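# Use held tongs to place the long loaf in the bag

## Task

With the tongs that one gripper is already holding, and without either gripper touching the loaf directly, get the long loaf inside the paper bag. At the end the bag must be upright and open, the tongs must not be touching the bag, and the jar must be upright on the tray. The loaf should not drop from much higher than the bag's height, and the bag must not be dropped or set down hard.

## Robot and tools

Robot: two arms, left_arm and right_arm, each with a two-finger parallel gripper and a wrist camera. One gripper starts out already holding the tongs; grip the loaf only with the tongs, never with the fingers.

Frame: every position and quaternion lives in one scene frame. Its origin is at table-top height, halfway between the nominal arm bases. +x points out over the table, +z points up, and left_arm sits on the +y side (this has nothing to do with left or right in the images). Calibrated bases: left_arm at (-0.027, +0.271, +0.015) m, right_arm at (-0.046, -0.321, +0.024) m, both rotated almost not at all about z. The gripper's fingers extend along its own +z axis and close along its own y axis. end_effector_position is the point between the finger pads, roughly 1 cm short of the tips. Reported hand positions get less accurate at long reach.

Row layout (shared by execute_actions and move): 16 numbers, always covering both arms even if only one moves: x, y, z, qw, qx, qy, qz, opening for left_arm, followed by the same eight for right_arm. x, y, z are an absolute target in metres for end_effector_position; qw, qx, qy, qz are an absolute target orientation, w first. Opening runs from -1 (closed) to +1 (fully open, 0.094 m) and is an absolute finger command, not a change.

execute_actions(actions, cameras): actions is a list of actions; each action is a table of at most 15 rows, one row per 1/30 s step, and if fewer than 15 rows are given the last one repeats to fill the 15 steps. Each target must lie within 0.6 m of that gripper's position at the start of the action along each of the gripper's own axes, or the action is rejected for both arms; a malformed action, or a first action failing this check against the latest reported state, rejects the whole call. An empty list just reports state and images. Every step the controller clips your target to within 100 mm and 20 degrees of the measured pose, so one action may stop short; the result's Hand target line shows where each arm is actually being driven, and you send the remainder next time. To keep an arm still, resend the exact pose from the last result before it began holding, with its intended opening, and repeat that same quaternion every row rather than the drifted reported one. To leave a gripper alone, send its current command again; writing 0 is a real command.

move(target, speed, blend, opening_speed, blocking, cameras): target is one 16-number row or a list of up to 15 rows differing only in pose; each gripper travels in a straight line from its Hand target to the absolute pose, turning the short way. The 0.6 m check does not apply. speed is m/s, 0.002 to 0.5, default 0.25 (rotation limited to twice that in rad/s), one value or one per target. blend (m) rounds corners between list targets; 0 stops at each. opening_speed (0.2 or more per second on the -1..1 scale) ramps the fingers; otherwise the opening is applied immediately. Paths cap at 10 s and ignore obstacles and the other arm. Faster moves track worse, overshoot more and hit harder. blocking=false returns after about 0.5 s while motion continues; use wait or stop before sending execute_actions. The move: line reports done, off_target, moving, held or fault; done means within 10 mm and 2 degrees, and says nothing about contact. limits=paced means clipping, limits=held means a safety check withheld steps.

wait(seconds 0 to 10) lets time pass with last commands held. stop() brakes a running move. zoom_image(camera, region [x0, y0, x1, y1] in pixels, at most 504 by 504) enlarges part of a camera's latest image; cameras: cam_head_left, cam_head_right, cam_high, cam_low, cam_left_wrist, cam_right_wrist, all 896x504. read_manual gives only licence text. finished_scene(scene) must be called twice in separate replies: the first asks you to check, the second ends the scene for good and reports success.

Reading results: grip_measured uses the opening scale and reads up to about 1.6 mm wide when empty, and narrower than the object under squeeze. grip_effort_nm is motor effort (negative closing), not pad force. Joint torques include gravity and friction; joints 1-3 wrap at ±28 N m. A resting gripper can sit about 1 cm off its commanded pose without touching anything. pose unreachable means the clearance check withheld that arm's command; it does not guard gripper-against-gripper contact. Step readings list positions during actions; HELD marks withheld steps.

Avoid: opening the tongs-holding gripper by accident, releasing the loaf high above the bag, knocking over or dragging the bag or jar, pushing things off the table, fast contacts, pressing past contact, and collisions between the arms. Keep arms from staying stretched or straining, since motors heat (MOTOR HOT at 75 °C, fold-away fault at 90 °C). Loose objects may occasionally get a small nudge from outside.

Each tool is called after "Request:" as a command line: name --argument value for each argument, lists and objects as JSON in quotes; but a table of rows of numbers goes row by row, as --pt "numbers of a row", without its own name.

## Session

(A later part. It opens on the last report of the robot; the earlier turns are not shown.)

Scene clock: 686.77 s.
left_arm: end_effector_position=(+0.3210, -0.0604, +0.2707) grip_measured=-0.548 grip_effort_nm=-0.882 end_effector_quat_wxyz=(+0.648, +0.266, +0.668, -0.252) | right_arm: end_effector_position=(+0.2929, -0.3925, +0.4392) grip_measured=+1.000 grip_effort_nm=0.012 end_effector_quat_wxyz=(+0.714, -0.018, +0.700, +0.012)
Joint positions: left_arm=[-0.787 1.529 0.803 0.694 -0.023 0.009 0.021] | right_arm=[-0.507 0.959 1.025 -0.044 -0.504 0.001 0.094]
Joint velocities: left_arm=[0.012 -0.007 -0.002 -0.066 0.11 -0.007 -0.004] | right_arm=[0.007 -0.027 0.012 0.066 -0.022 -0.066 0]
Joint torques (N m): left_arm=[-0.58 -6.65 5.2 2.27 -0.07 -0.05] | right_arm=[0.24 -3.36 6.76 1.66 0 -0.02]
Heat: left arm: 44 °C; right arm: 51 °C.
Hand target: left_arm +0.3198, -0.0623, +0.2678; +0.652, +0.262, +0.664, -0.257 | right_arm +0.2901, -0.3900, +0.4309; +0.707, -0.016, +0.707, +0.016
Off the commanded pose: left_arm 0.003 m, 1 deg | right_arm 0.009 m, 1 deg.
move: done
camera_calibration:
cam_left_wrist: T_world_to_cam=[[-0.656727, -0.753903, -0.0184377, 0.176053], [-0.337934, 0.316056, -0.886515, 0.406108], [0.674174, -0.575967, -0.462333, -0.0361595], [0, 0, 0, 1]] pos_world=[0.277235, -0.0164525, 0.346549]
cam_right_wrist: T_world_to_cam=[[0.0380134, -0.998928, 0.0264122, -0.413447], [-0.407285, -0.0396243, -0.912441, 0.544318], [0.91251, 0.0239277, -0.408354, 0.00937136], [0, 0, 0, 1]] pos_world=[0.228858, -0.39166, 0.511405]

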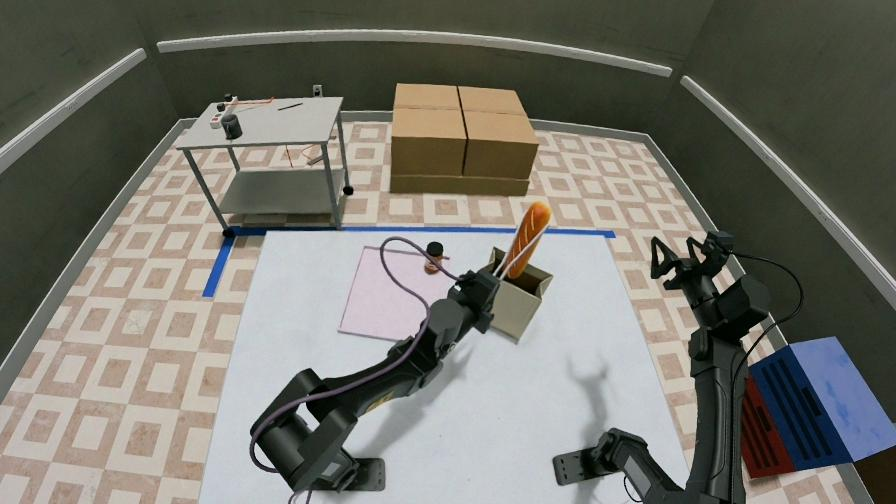

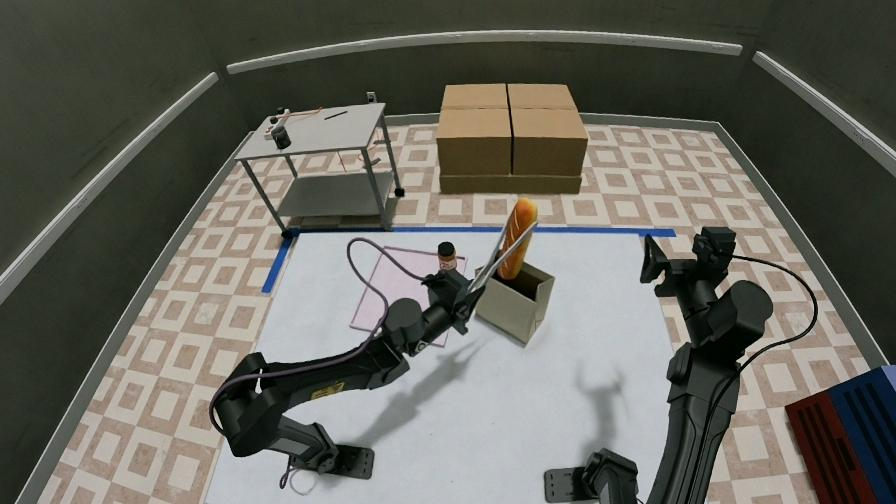

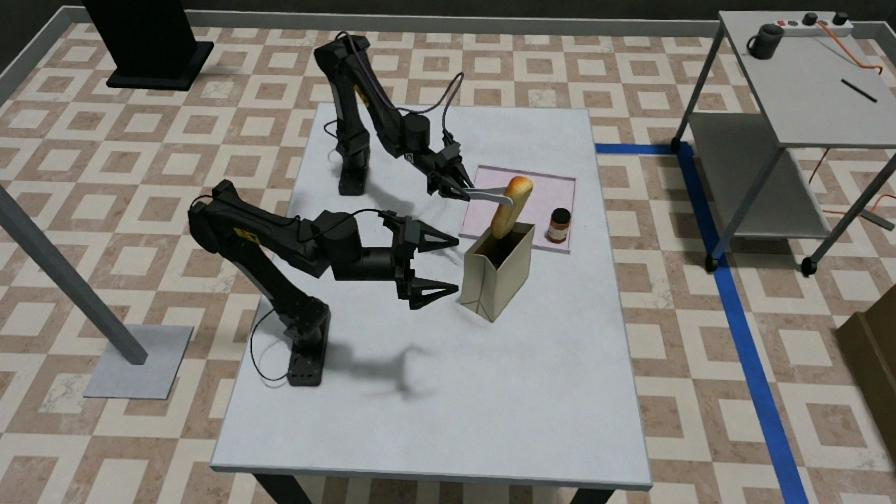

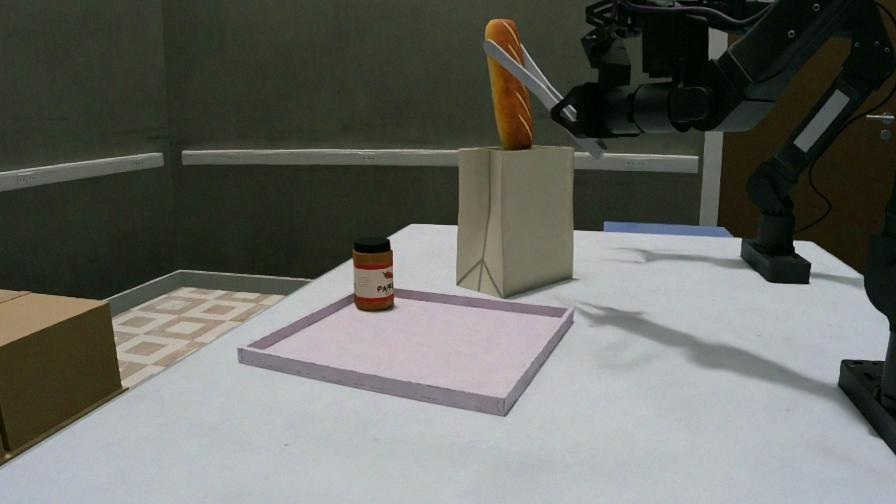

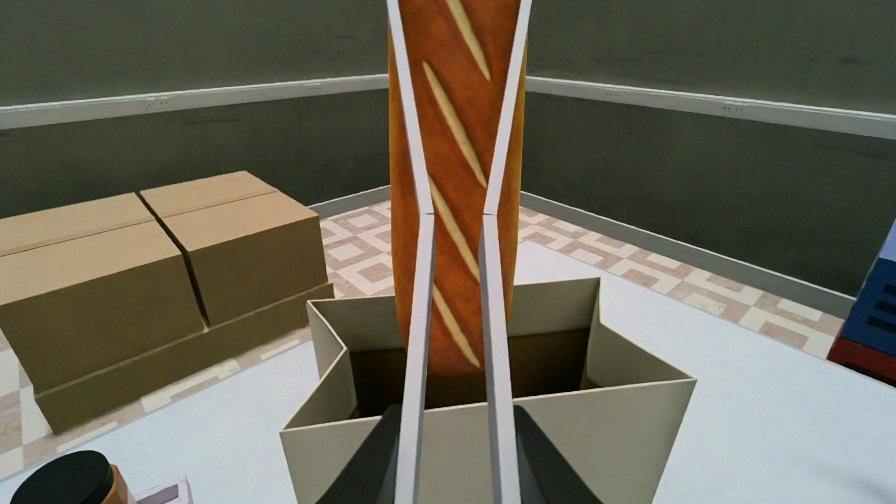

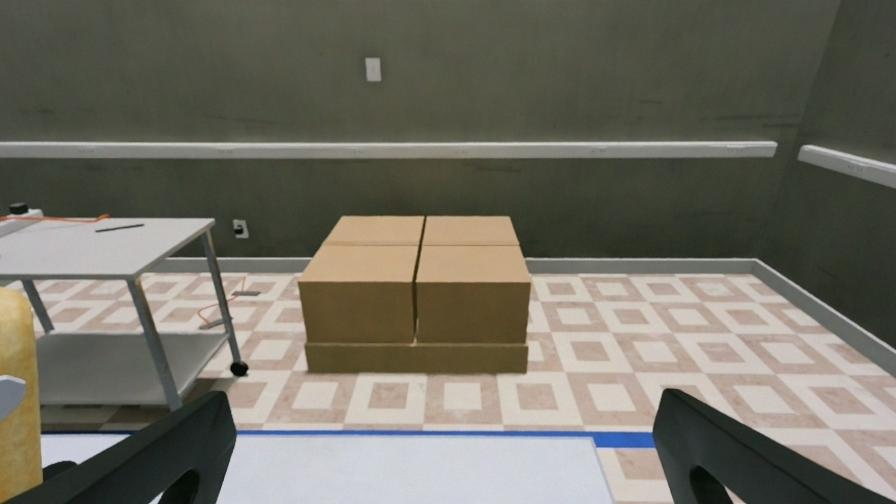

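Request:
move --target '[0.3191, -0.062, 0.225, 0.6521, 0.2614, 0.6636, -0.2569, -0.55, 0.29, -0.39, 0.4308, 0.707, -0.016, 0.707, 0.016, 1.0]' --speed 0.05

Request:
zoom_image --camera "cam_head_right" --region '[420, 160, 620, 360]'

Request:
zoom_image --camera "cam_high" --region '[420, 140, 580, 330]'

Scene clock: 717.40 s.
left_arm: end_effector_position=(+0.3208, -0.0615, +0.2279) grip_measured=-0.546 grip_effort_nm=-0.681 end_effector_quat_wxyz=(+0.649, +0.266, +0.667, -0.252) | right_arm: end_effector_position=(+0.2929, -0.3925, +0.4392) grip_measured=+1.000 grip_effort_nm=0.012 end_effector_quat_wxyz=(+0.714, -0.018, +0.700, +0.012)
Joint positions: left_arm=[-0.789 1.64 0.709 0.9 -0.024 0.009 0.021] | right_arm=[-0.507 0.959 1.025 -0.044 -0.504 0.001 0.094]
Joint velocities: left_arm=[-0.012 -0.002 0.012 0.022 0.037 -0.007 0] | right_arm=[-0.012 -0.007 0.002 -0.037 -0.037 -0.037 0]
Joint torques (N m): left_arm=[-0.62 -7.04 4.9 2.29 -0.1 -0.05] | right_arm=[0.24 -3.37 6.76 1.67 0 -0.02]
Heat: left arm: 44 °C; right arm: 51 °C.
Hand target: left_arm +0.3194, -0.0623, +0.2250; +0.652, +0.262, +0.664, -0.257 | right_arm +0.2901, -0.3900, +0.4310; +0.707, -0.016, +0.707, +0.016
Off the commanded pose: left_arm 0.003 m, 1 deg | right_arm 0.009 m, 1 deg.
move: done
camera_calibration:
cam_left_wrist: T_world_to_cam=[[-0.657569, -0.75317, -0.0183878, 0.174637], [-0.336582, 0.31552, -0.88722, 0.368095], [0.674029, -0.577219, -0.46098, -0.0567914], [0, 0, 0, 1]] pos_world=[0.277009, -0.0173906, 0.303612]
cam_right_wrist: T_world_to_cam=[[0.0380134, -0.998928, 0.0264122, -0.413447], [-0.407285, -0.0396243, -0.912441, 0.544318], [0.91251, 0.0239277, -0.408354, 0.00937136], [0, 0, 0, 1]] pos_world=[0.228858, -0.39166, 0.511405]

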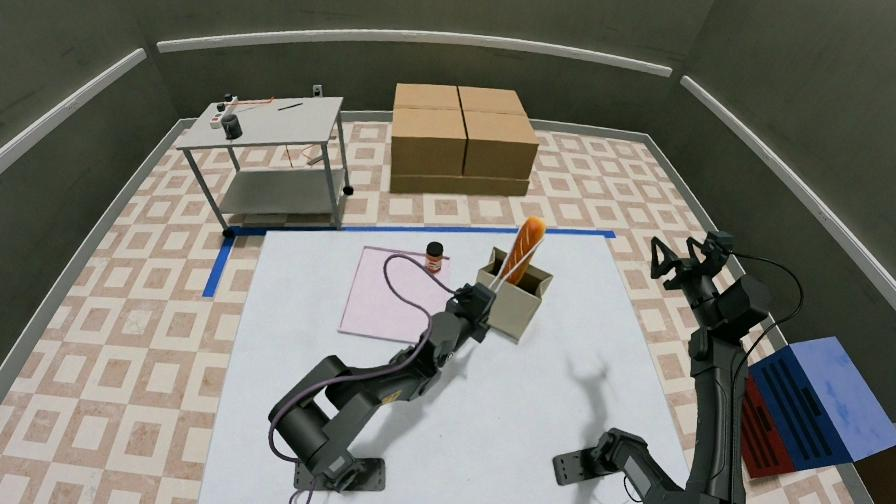

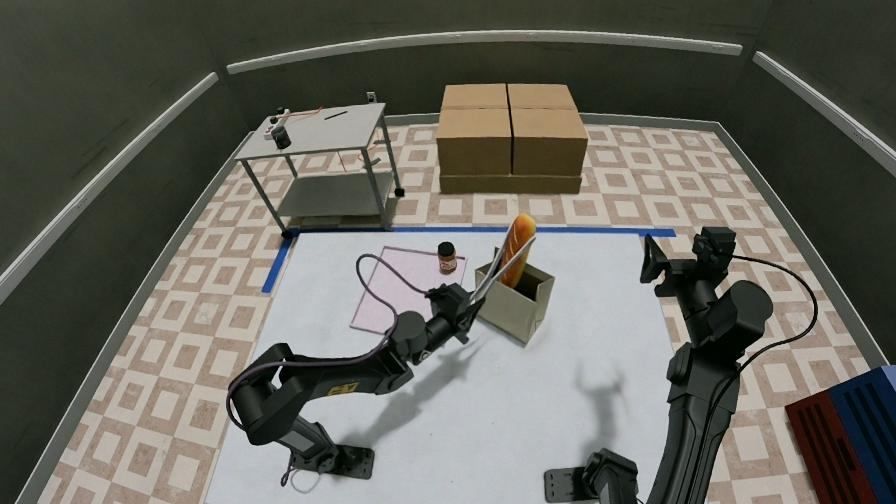

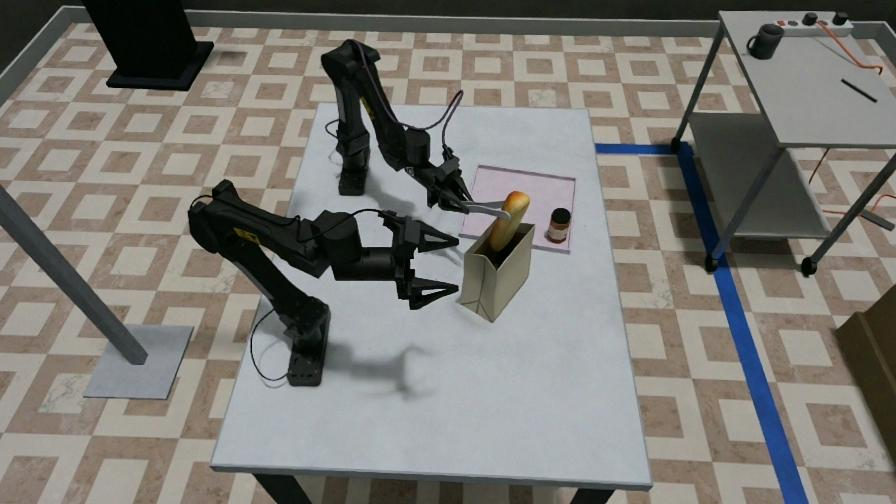

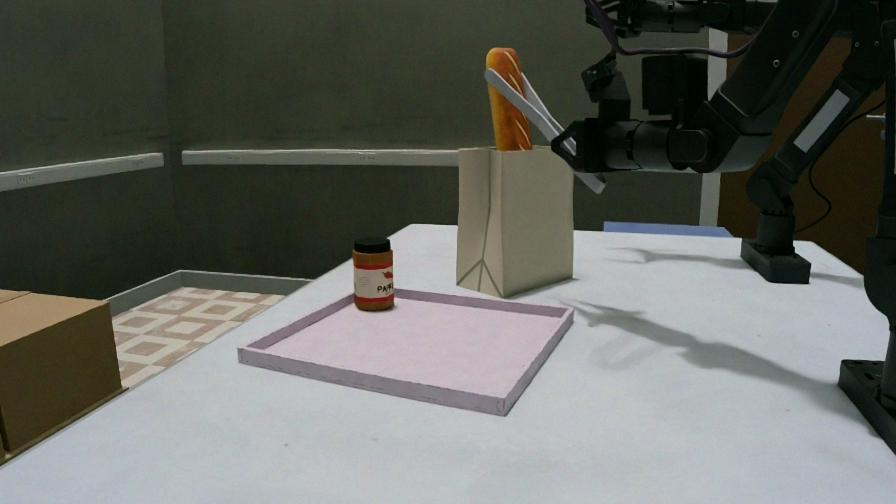

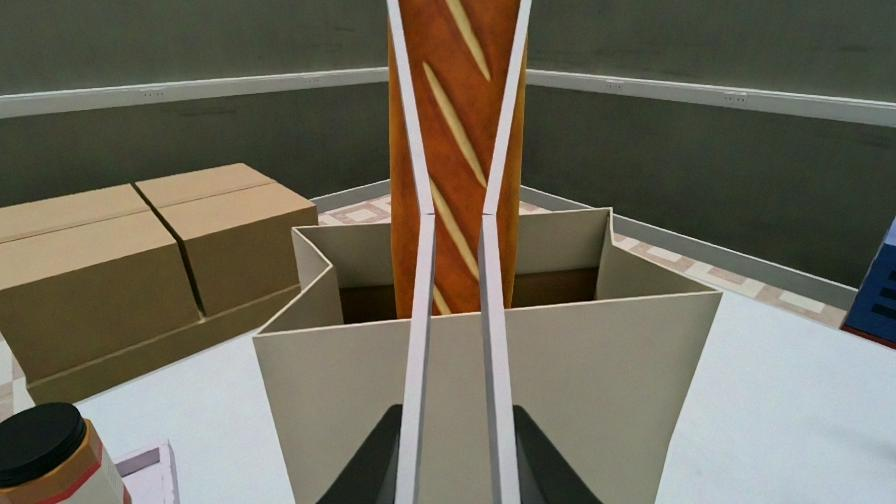

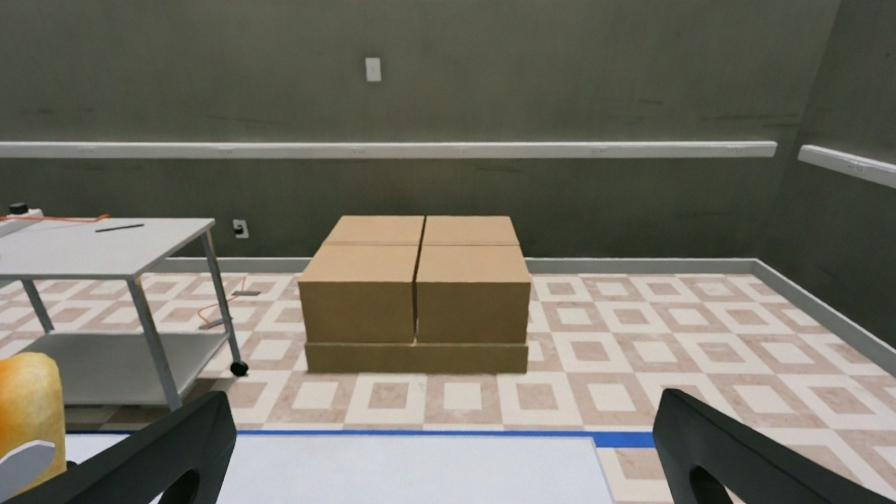

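Scaled by 2.520.

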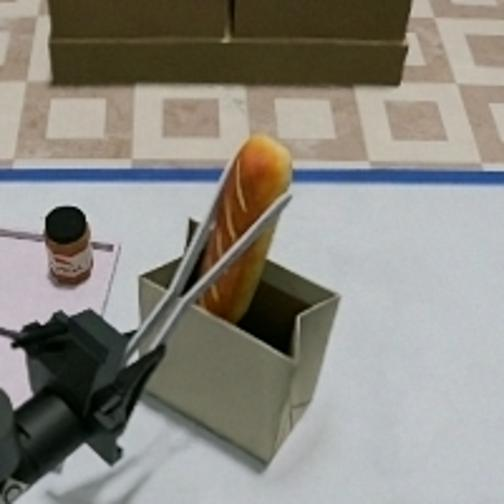

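Scaled by 2.653.

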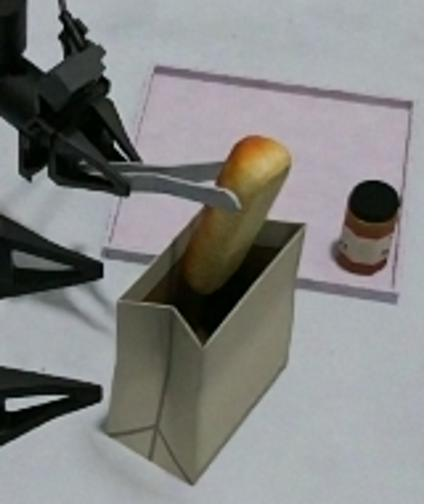

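Request:
move --target '[0.3187, -0.062, 0.206, 0.6521, 0.2614, 0.6636, -0.2569, -0.55, 0.29, -0.39, 0.4308, 0.707, -0.016, 0.707, 0.016, 1.0]' --speed 0.05

Request:
zoom_image --camera "cam_low" --region '[420, 20, 640, 320]'

Request:
zoom_image --camera "cam_high" --region '[420, 140, 580, 330]'

Scene clock: 735.33 s.
left_arm: end_effector_position=(+0.3207, -0.0613, +0.2088) grip_measured=-0.546 grip_effort_nm=-0.867 end_effector_quat_wxyz=(+0.649, +0.266, +0.667, -0.252) | right_arm: end_effector_position=(+0.2929, -0.3925, +0.4392) grip_measured=+1.000 grip_effort_nm=0.002 end_effector_quat_wxyz=(+0.714, -0.018, +0.700, +0.012)
Joint positions: left_arm=[-0.789 1.7 0.675 0.994 -0.025 0.009 0.021] | right_arm=[-0.507 0.959 1.025 -0.044 -0.504 0.001 0.094]
Joint velocities: left_arm=[-0.022 -0.002 0.017 0.007 0.007 -0.007 -0.002] | right_arm=[-0.002 -0.012 -0.007 0.022 0.007 -0.037 0]
Joint torques (N m): left_arm=[-0.54 -7.02 4.3 2.28 -0.04 -0.04] | right_arm=[0.24 -3.36 6.76 1.67 0 -0.02]
Heat: left arm: 46 °C; right arm: 51 °C.
Hand target: left_arm +0.3188, -0.0622, +0.2059; +0.652, +0.262, +0.664, -0.257 | right_arm +0.2901, -0.3900, +0.4310; +0.707, -0.016, +0.707, +0.016
Off the commanded pose: left_arm 0.004 m, 1 deg | right_arm 0.009 m, 1 deg.
move: done
camera_calibration:
cam_left_wrist: T_world_to_cam=[[-0.656994, -0.753671, -0.0184118, 0.174224], [-0.336808, 0.315278, -0.88722, 0.351144], [0.674477, -0.576697, -0.460978, -0.0655314], [0, 0, 0, 1]] pos_world=[0.276931, -0.0171926, 0.284541]
cam_right_wrist: T_world_to_cam=[[0.0380134, -0.998928, 0.0264122, -0.413447], [-0.407285, -0.0396243, -0.912441, 0.544318], [0.91251, 0.0239277, -0.408354, 0.00937136], [0, 0, 0, 1]] pos_world=[0.228858, -0.39166, 0.511405]

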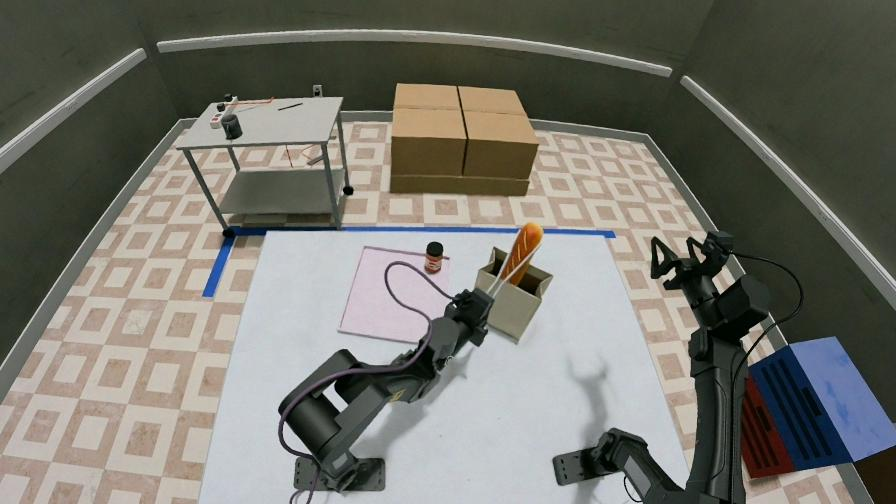

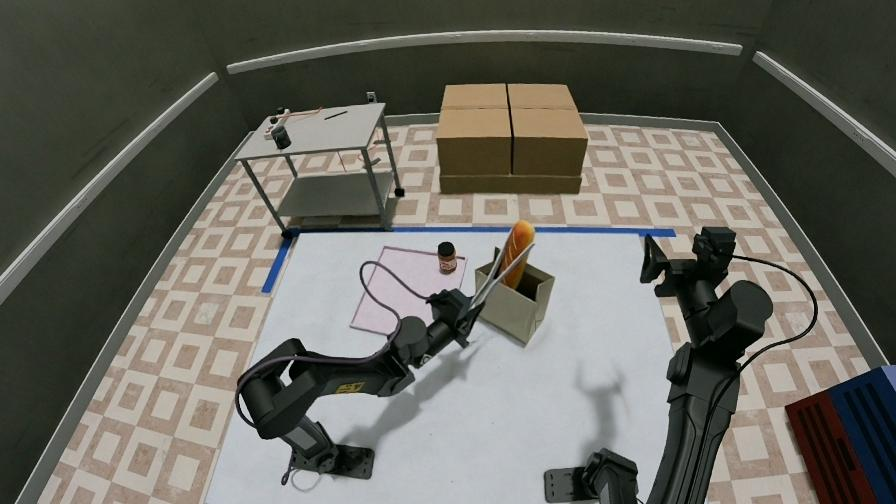

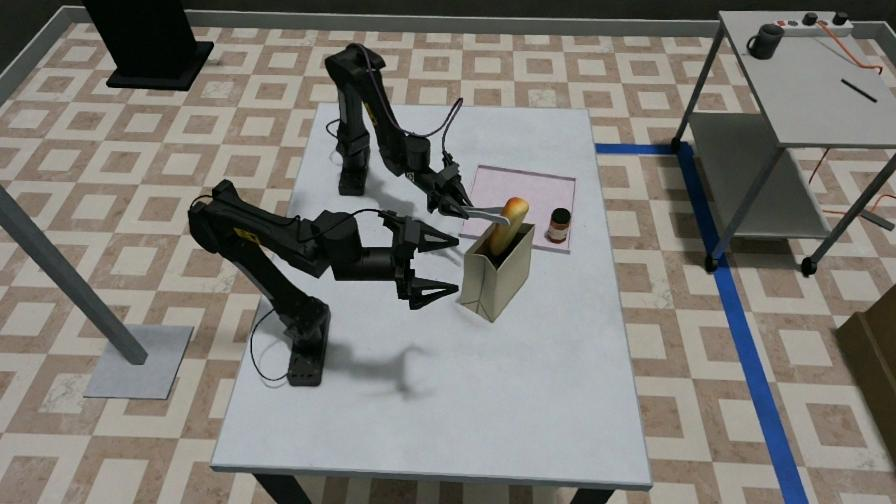

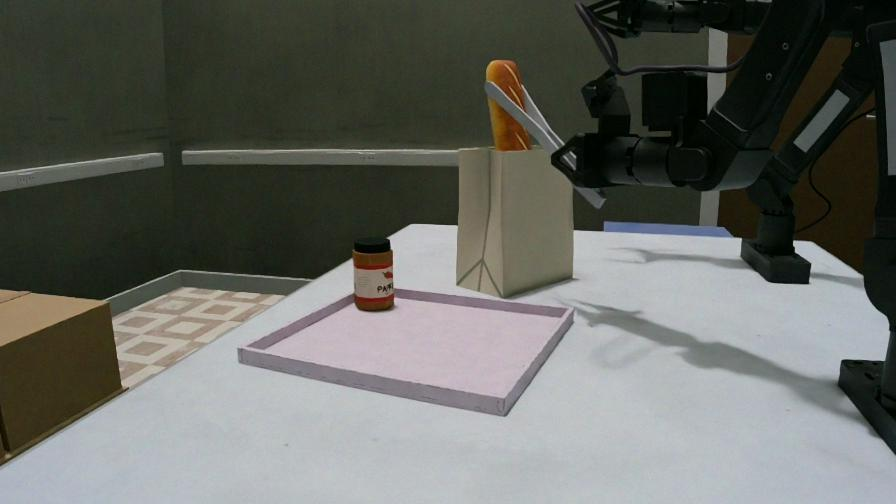

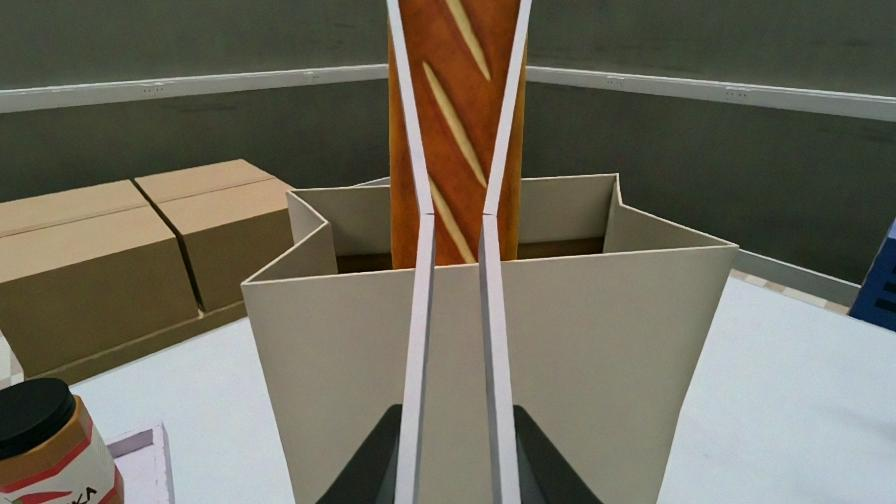

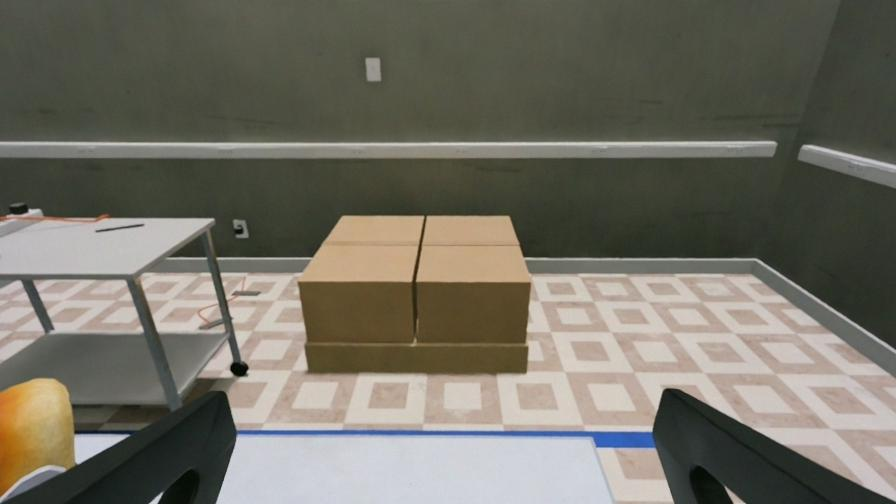

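Scaled by 1.680.

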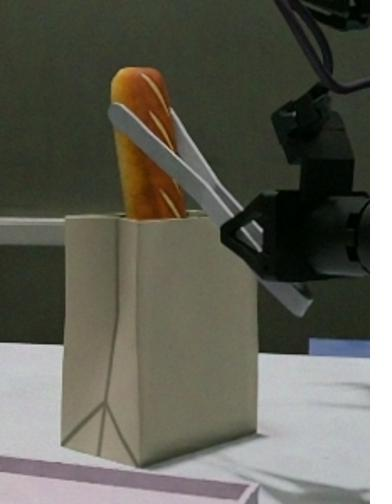

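Scaled by 2.653.

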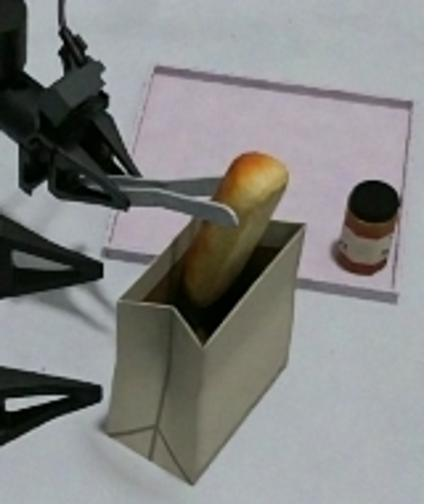

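Request:
move --target '[0.3187, -0.062, 0.206, 0.6521, 0.2614, 0.6636, -0.2569, -0.29, 0.29, -0.39, 0.4308, 0.707, -0.016, 0.707, 0.016, 1.0]' --speed 0.05 --opening_speed 0.5

Request:
zoom_image --camera "cam_low" --region '[420, 20, 640, 320]'

Request:
zoom_image --camera "cam_high" --region '[420, 140, 580, 330]'

Scene clock: 744.43 s.
left_arm: end_effector_position=(+0.3209, -0.0612, +0.2137) grip_measured=-0.291 grip_effort_nm=0.032 end_effector_quat_wxyz=(+0.655, +0.263, +0.661, -0.254) | right_arm: end_effector_position=(+0.2929, -0.3925, +0.4392) grip_measured=+1.000 grip_effort_nm=0.017 end_effector_quat_wxyz=(+0.714, -0.018, +0.700, +0.012)
Joint positions: left_arm=[-0.789 1.7 0.675 1.013 -0.026 0.009 0.033] | right_arm=[-0.507 0.959 1.025 -0.044 -0.504 0.001 0.094]
Joint velocities: left_arm=[0.007 -0.002 0.002 0.007 -0.066 -0.022 -0.001] | right_arm=[-0.002 0.002 -0.012 -0.037 -0.007 0.066 0]
Joint torques (N m): left_arm=[-0.66 -7.25 4.31 2.04 -0.05 -0.06] | right_arm=[0.24 -3.37 6.76 1.67 0 -0.02]
Heat: left arm: 47 °C; right arm: 51 °C.
Hand target: left_arm +0.3187, -0.0620, +0.2060; +0.652, +0.262, +0.664, -0.257 | right_arm +0.2901, -0.3900, +0.4310; +0.707, -0.016, +0.707, +0.016
Off the commanded pose: left_arm 0.008 m, 1 deg | right_arm 0.009 m, 1 deg.
move: done
camera_calibration:
cam_left_wrist: T_world_to_cam=[[-0.656166, -0.754419, -0.0172612, 0.173886], [-0.324399, 0.302656, -0.896195, 0.352731], [0.681331, -0.582453, -0.443325, -0.0696867], [0, 0, 0, 1]] pos_world=[0.276004, -0.0161621, 0.288223]
cam_right_wrist: T_world_to_cam=[[0.0380134, -0.998928, 0.0264122, -0.413447], [-0.407285, -0.0396243, -0.912441, 0.544318], [0.91251, 0.0239277, -0.408354, 0.00937136], [0, 0, 0, 1]] pos_world=[0.228858, -0.39166, 0.511405]

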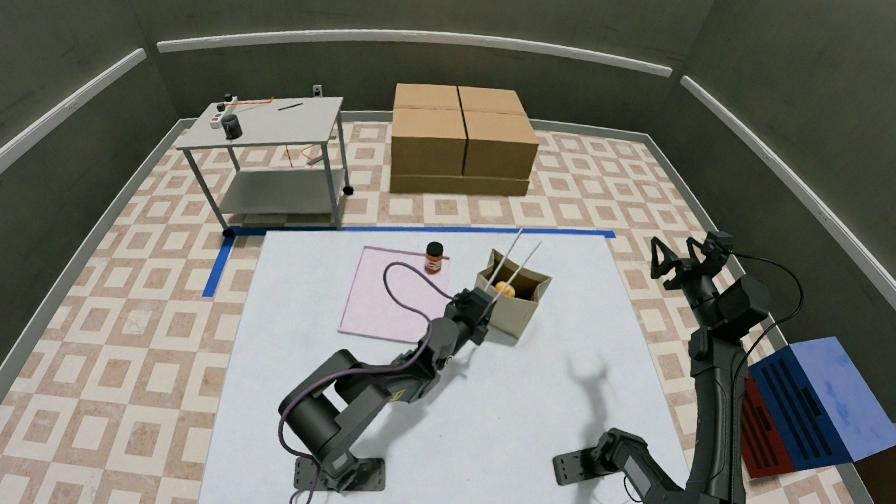

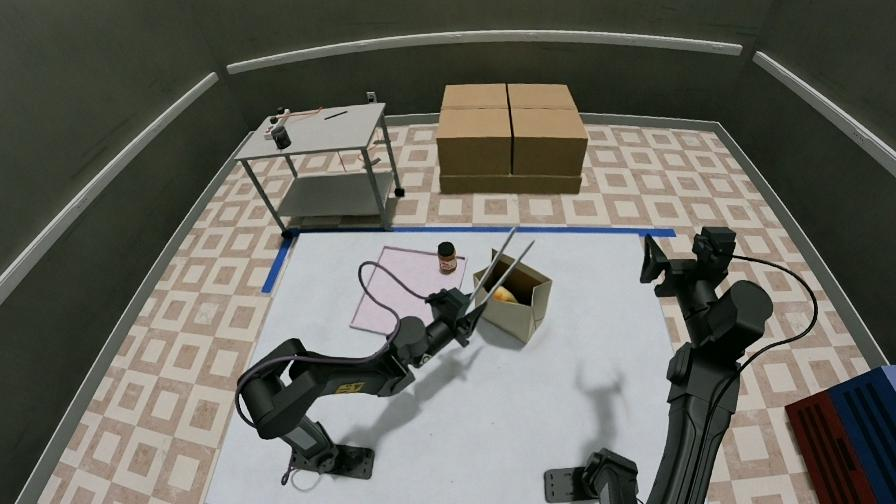

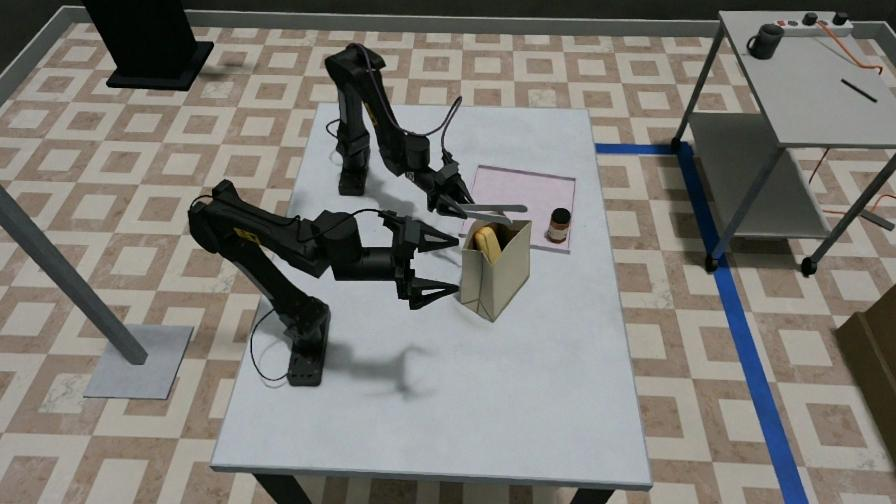

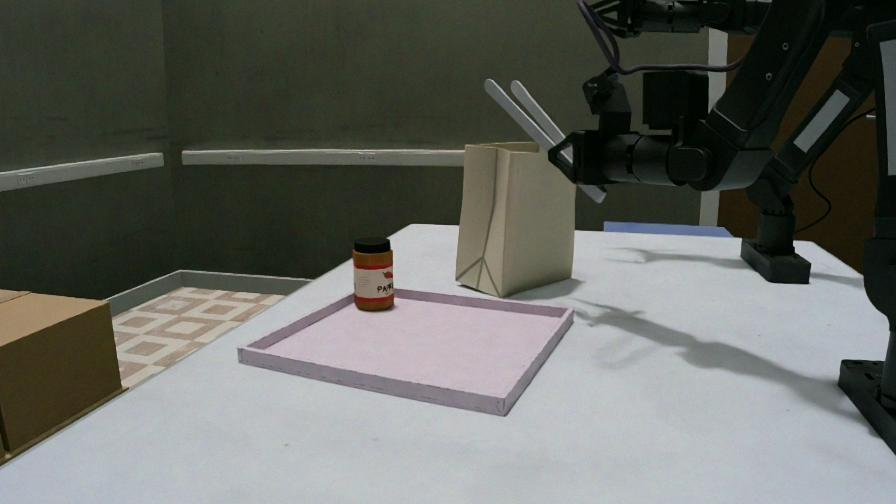

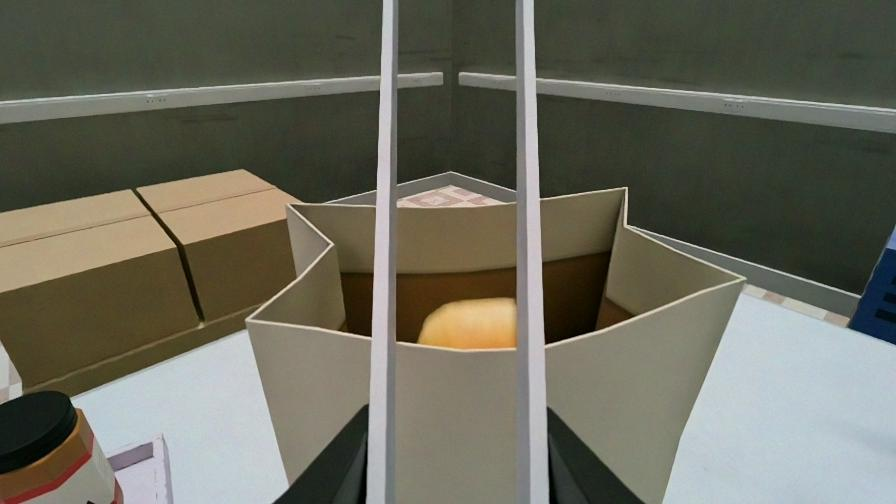

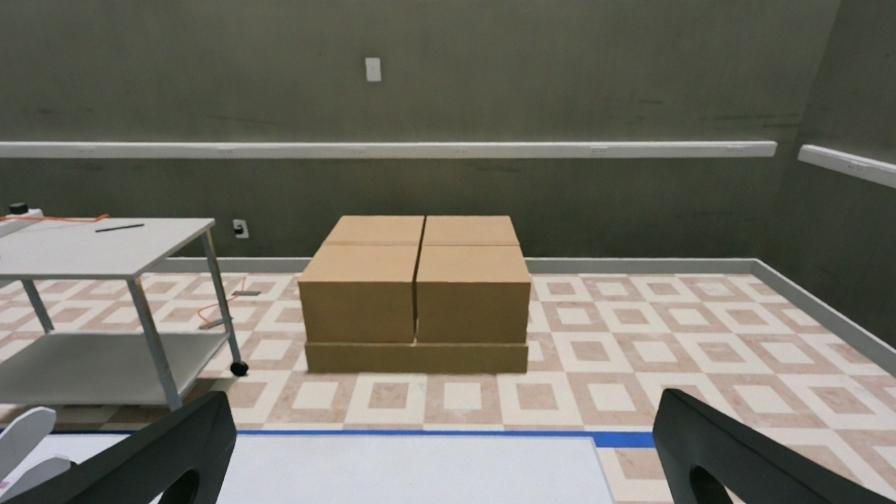

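Scaled by 1.680.

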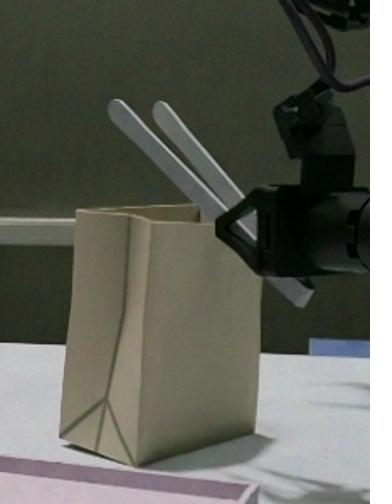

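Scaled by 2.653.

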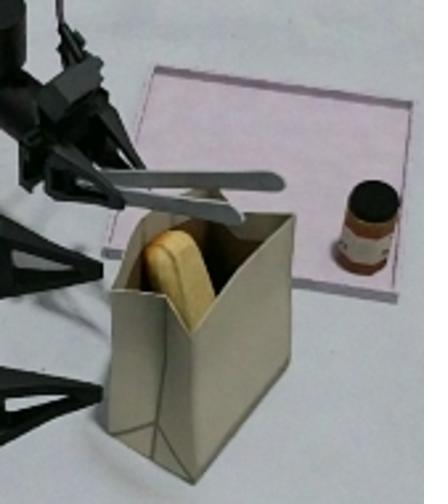

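Request:
move --target '[0.3127, -0.056, 0.26, 0.6521, 0.2614, 0.6636, -0.2569, -0.29, 0.29, -0.39, 0.4308, 0.707, -0.016, 0.707, 0.016, 1.0]' --speed 0.05

Request:
zoom_image --camera "cam_low" --region '[420, 20, 640, 320]'

Request:
zoom_image --camera "cam_high" --region '[420, 140, 580, 330]'

Scene clock: 757.70 s.
left_arm: end_effector_position=(+0.3124, -0.0529, +0.2322) grip_measured=-0.291 grip_effort_nm=0.027 end_effector_quat_wxyz=(+0.634, +0.272, +0.681, -0.245) | right_arm: end_effector_position=(+0.2929, -0.3925, +0.4391) grip_measured=+1.000 grip_effort_nm=0.002 end_effector_quat_wxyz=(+0.714, -0.018, +0.700, +0.012)
Joint positions: left_arm=[-0.789 1.554 0.697 0.78 -0.026 0.009 0.033] | right_arm=[-0.507 0.959 1.025 -0.044 -0.504 0.001 0.094]
Joint velocities: left_arm=[-0.007 0.002 0.012 -0.007 -0.007 -0.022 0] | right_arm=[-0.007 -0.007 -0.017 0.037 -0.037 0.051 0]
Joint torques (N m): left_arm=[-0.73 -11.1 8.32 1.82 -0.03 -0.04] | right_arm=[0.24 -3.36 6.76 1.67 0 -0.02]
Heat: left arm: 47 °C; right arm: 51 °C.
Hand target: left_arm +0.3117, -0.0552, +0.2601; +0.652, +0.262, +0.663, -0.257 | right_arm +0.2901, -0.3900, +0.4309; +0.707, -0.016, +0.707, +0.016
Off the commanded pose: left_arm 0.028 m, 3 deg | right_arm 0.009 m, 1 deg.
move: off_target (left_arm)
camera_calibration:
cam_left_wrist: T_world_to_cam=[[-0.657054, -0.753549, -0.0210738, 0.176118], [-0.365214, 0.342653, -0.865568, 0.371766], [0.659469, -0.561028, -0.500348, -0.0296877], [0, 0, 0, 1]] pos_world=[0.271072, -0.0113288, 0.310646]
cam_right_wrist: T_world_to_cam=[[0.0380224, -0.998933, 0.0262297, -0.41337], [-0.407596, -0.0394695, -0.912309, 0.544334], [0.91237, 0.023997, -0.408662, 0.00953785], [0, 0, 0, 1]] pos_world=[0.228884, -0.391673, 0.511341]

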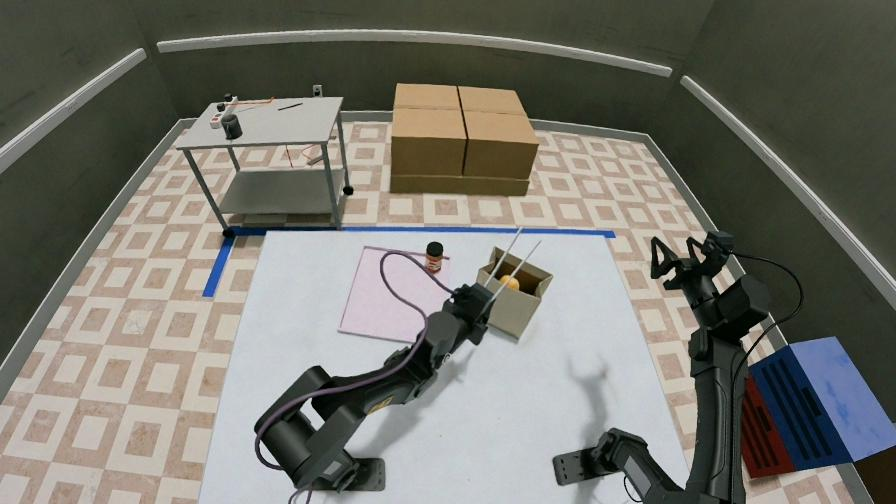

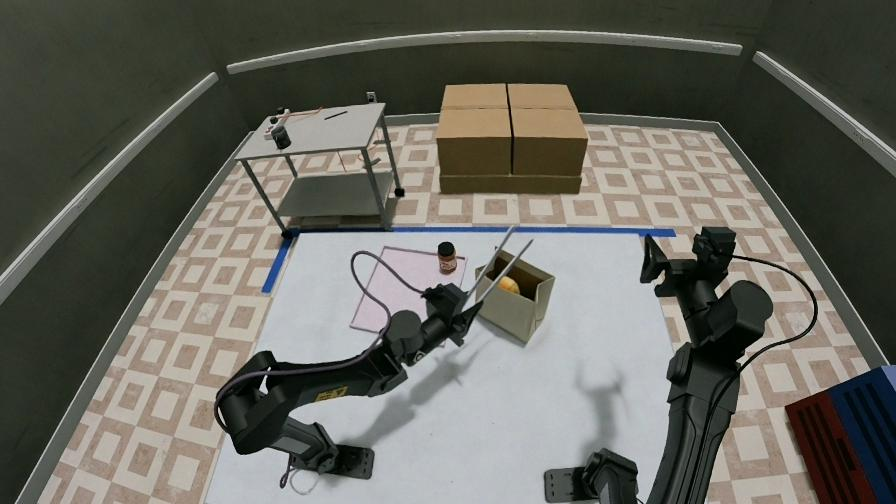

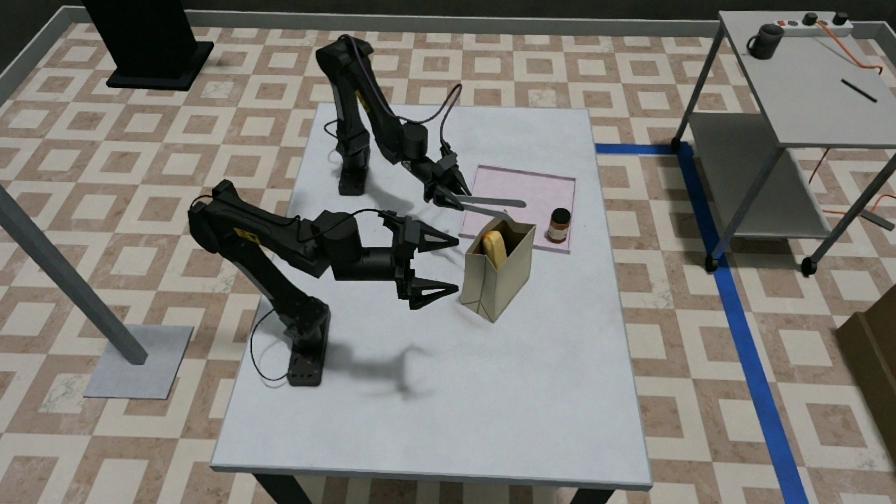

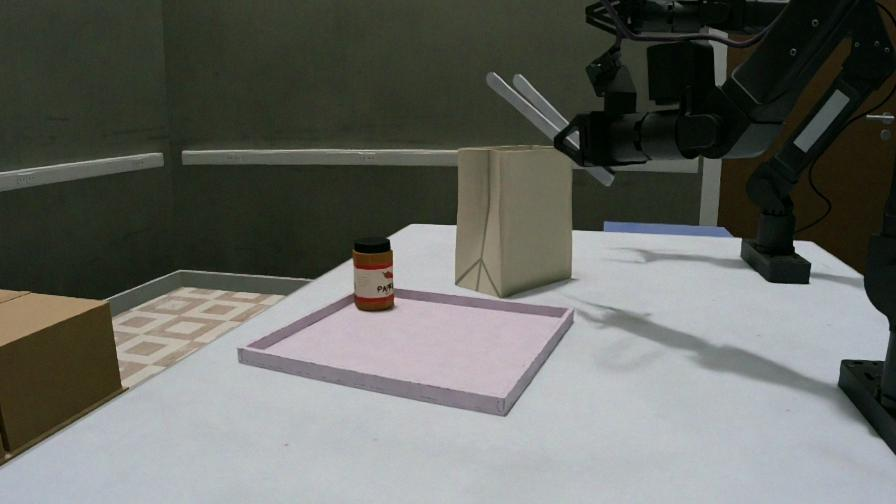

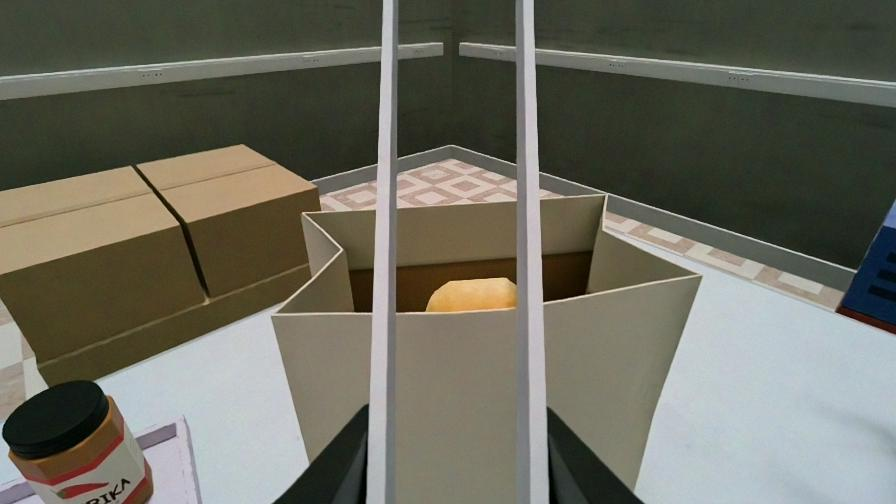

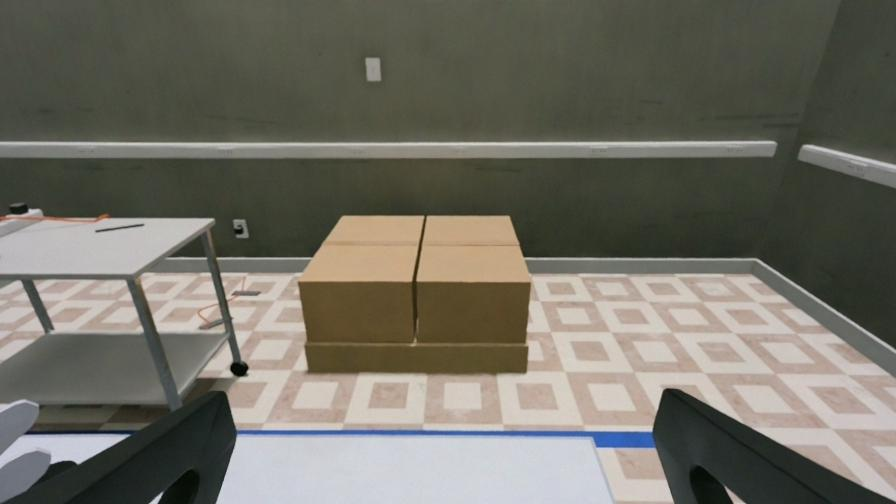

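Scaled by 1.680.

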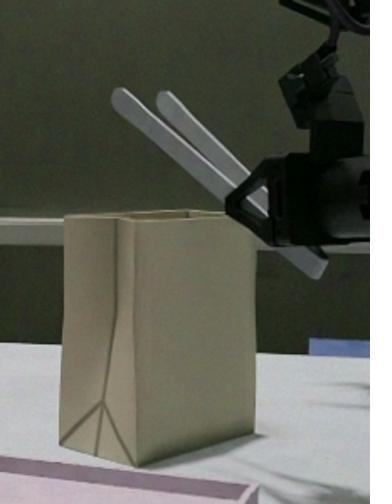

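Scaled by 2.653.

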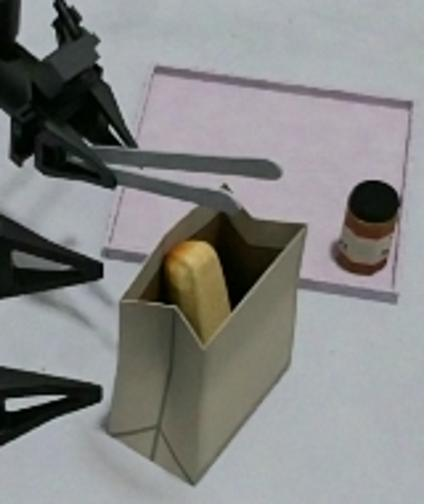

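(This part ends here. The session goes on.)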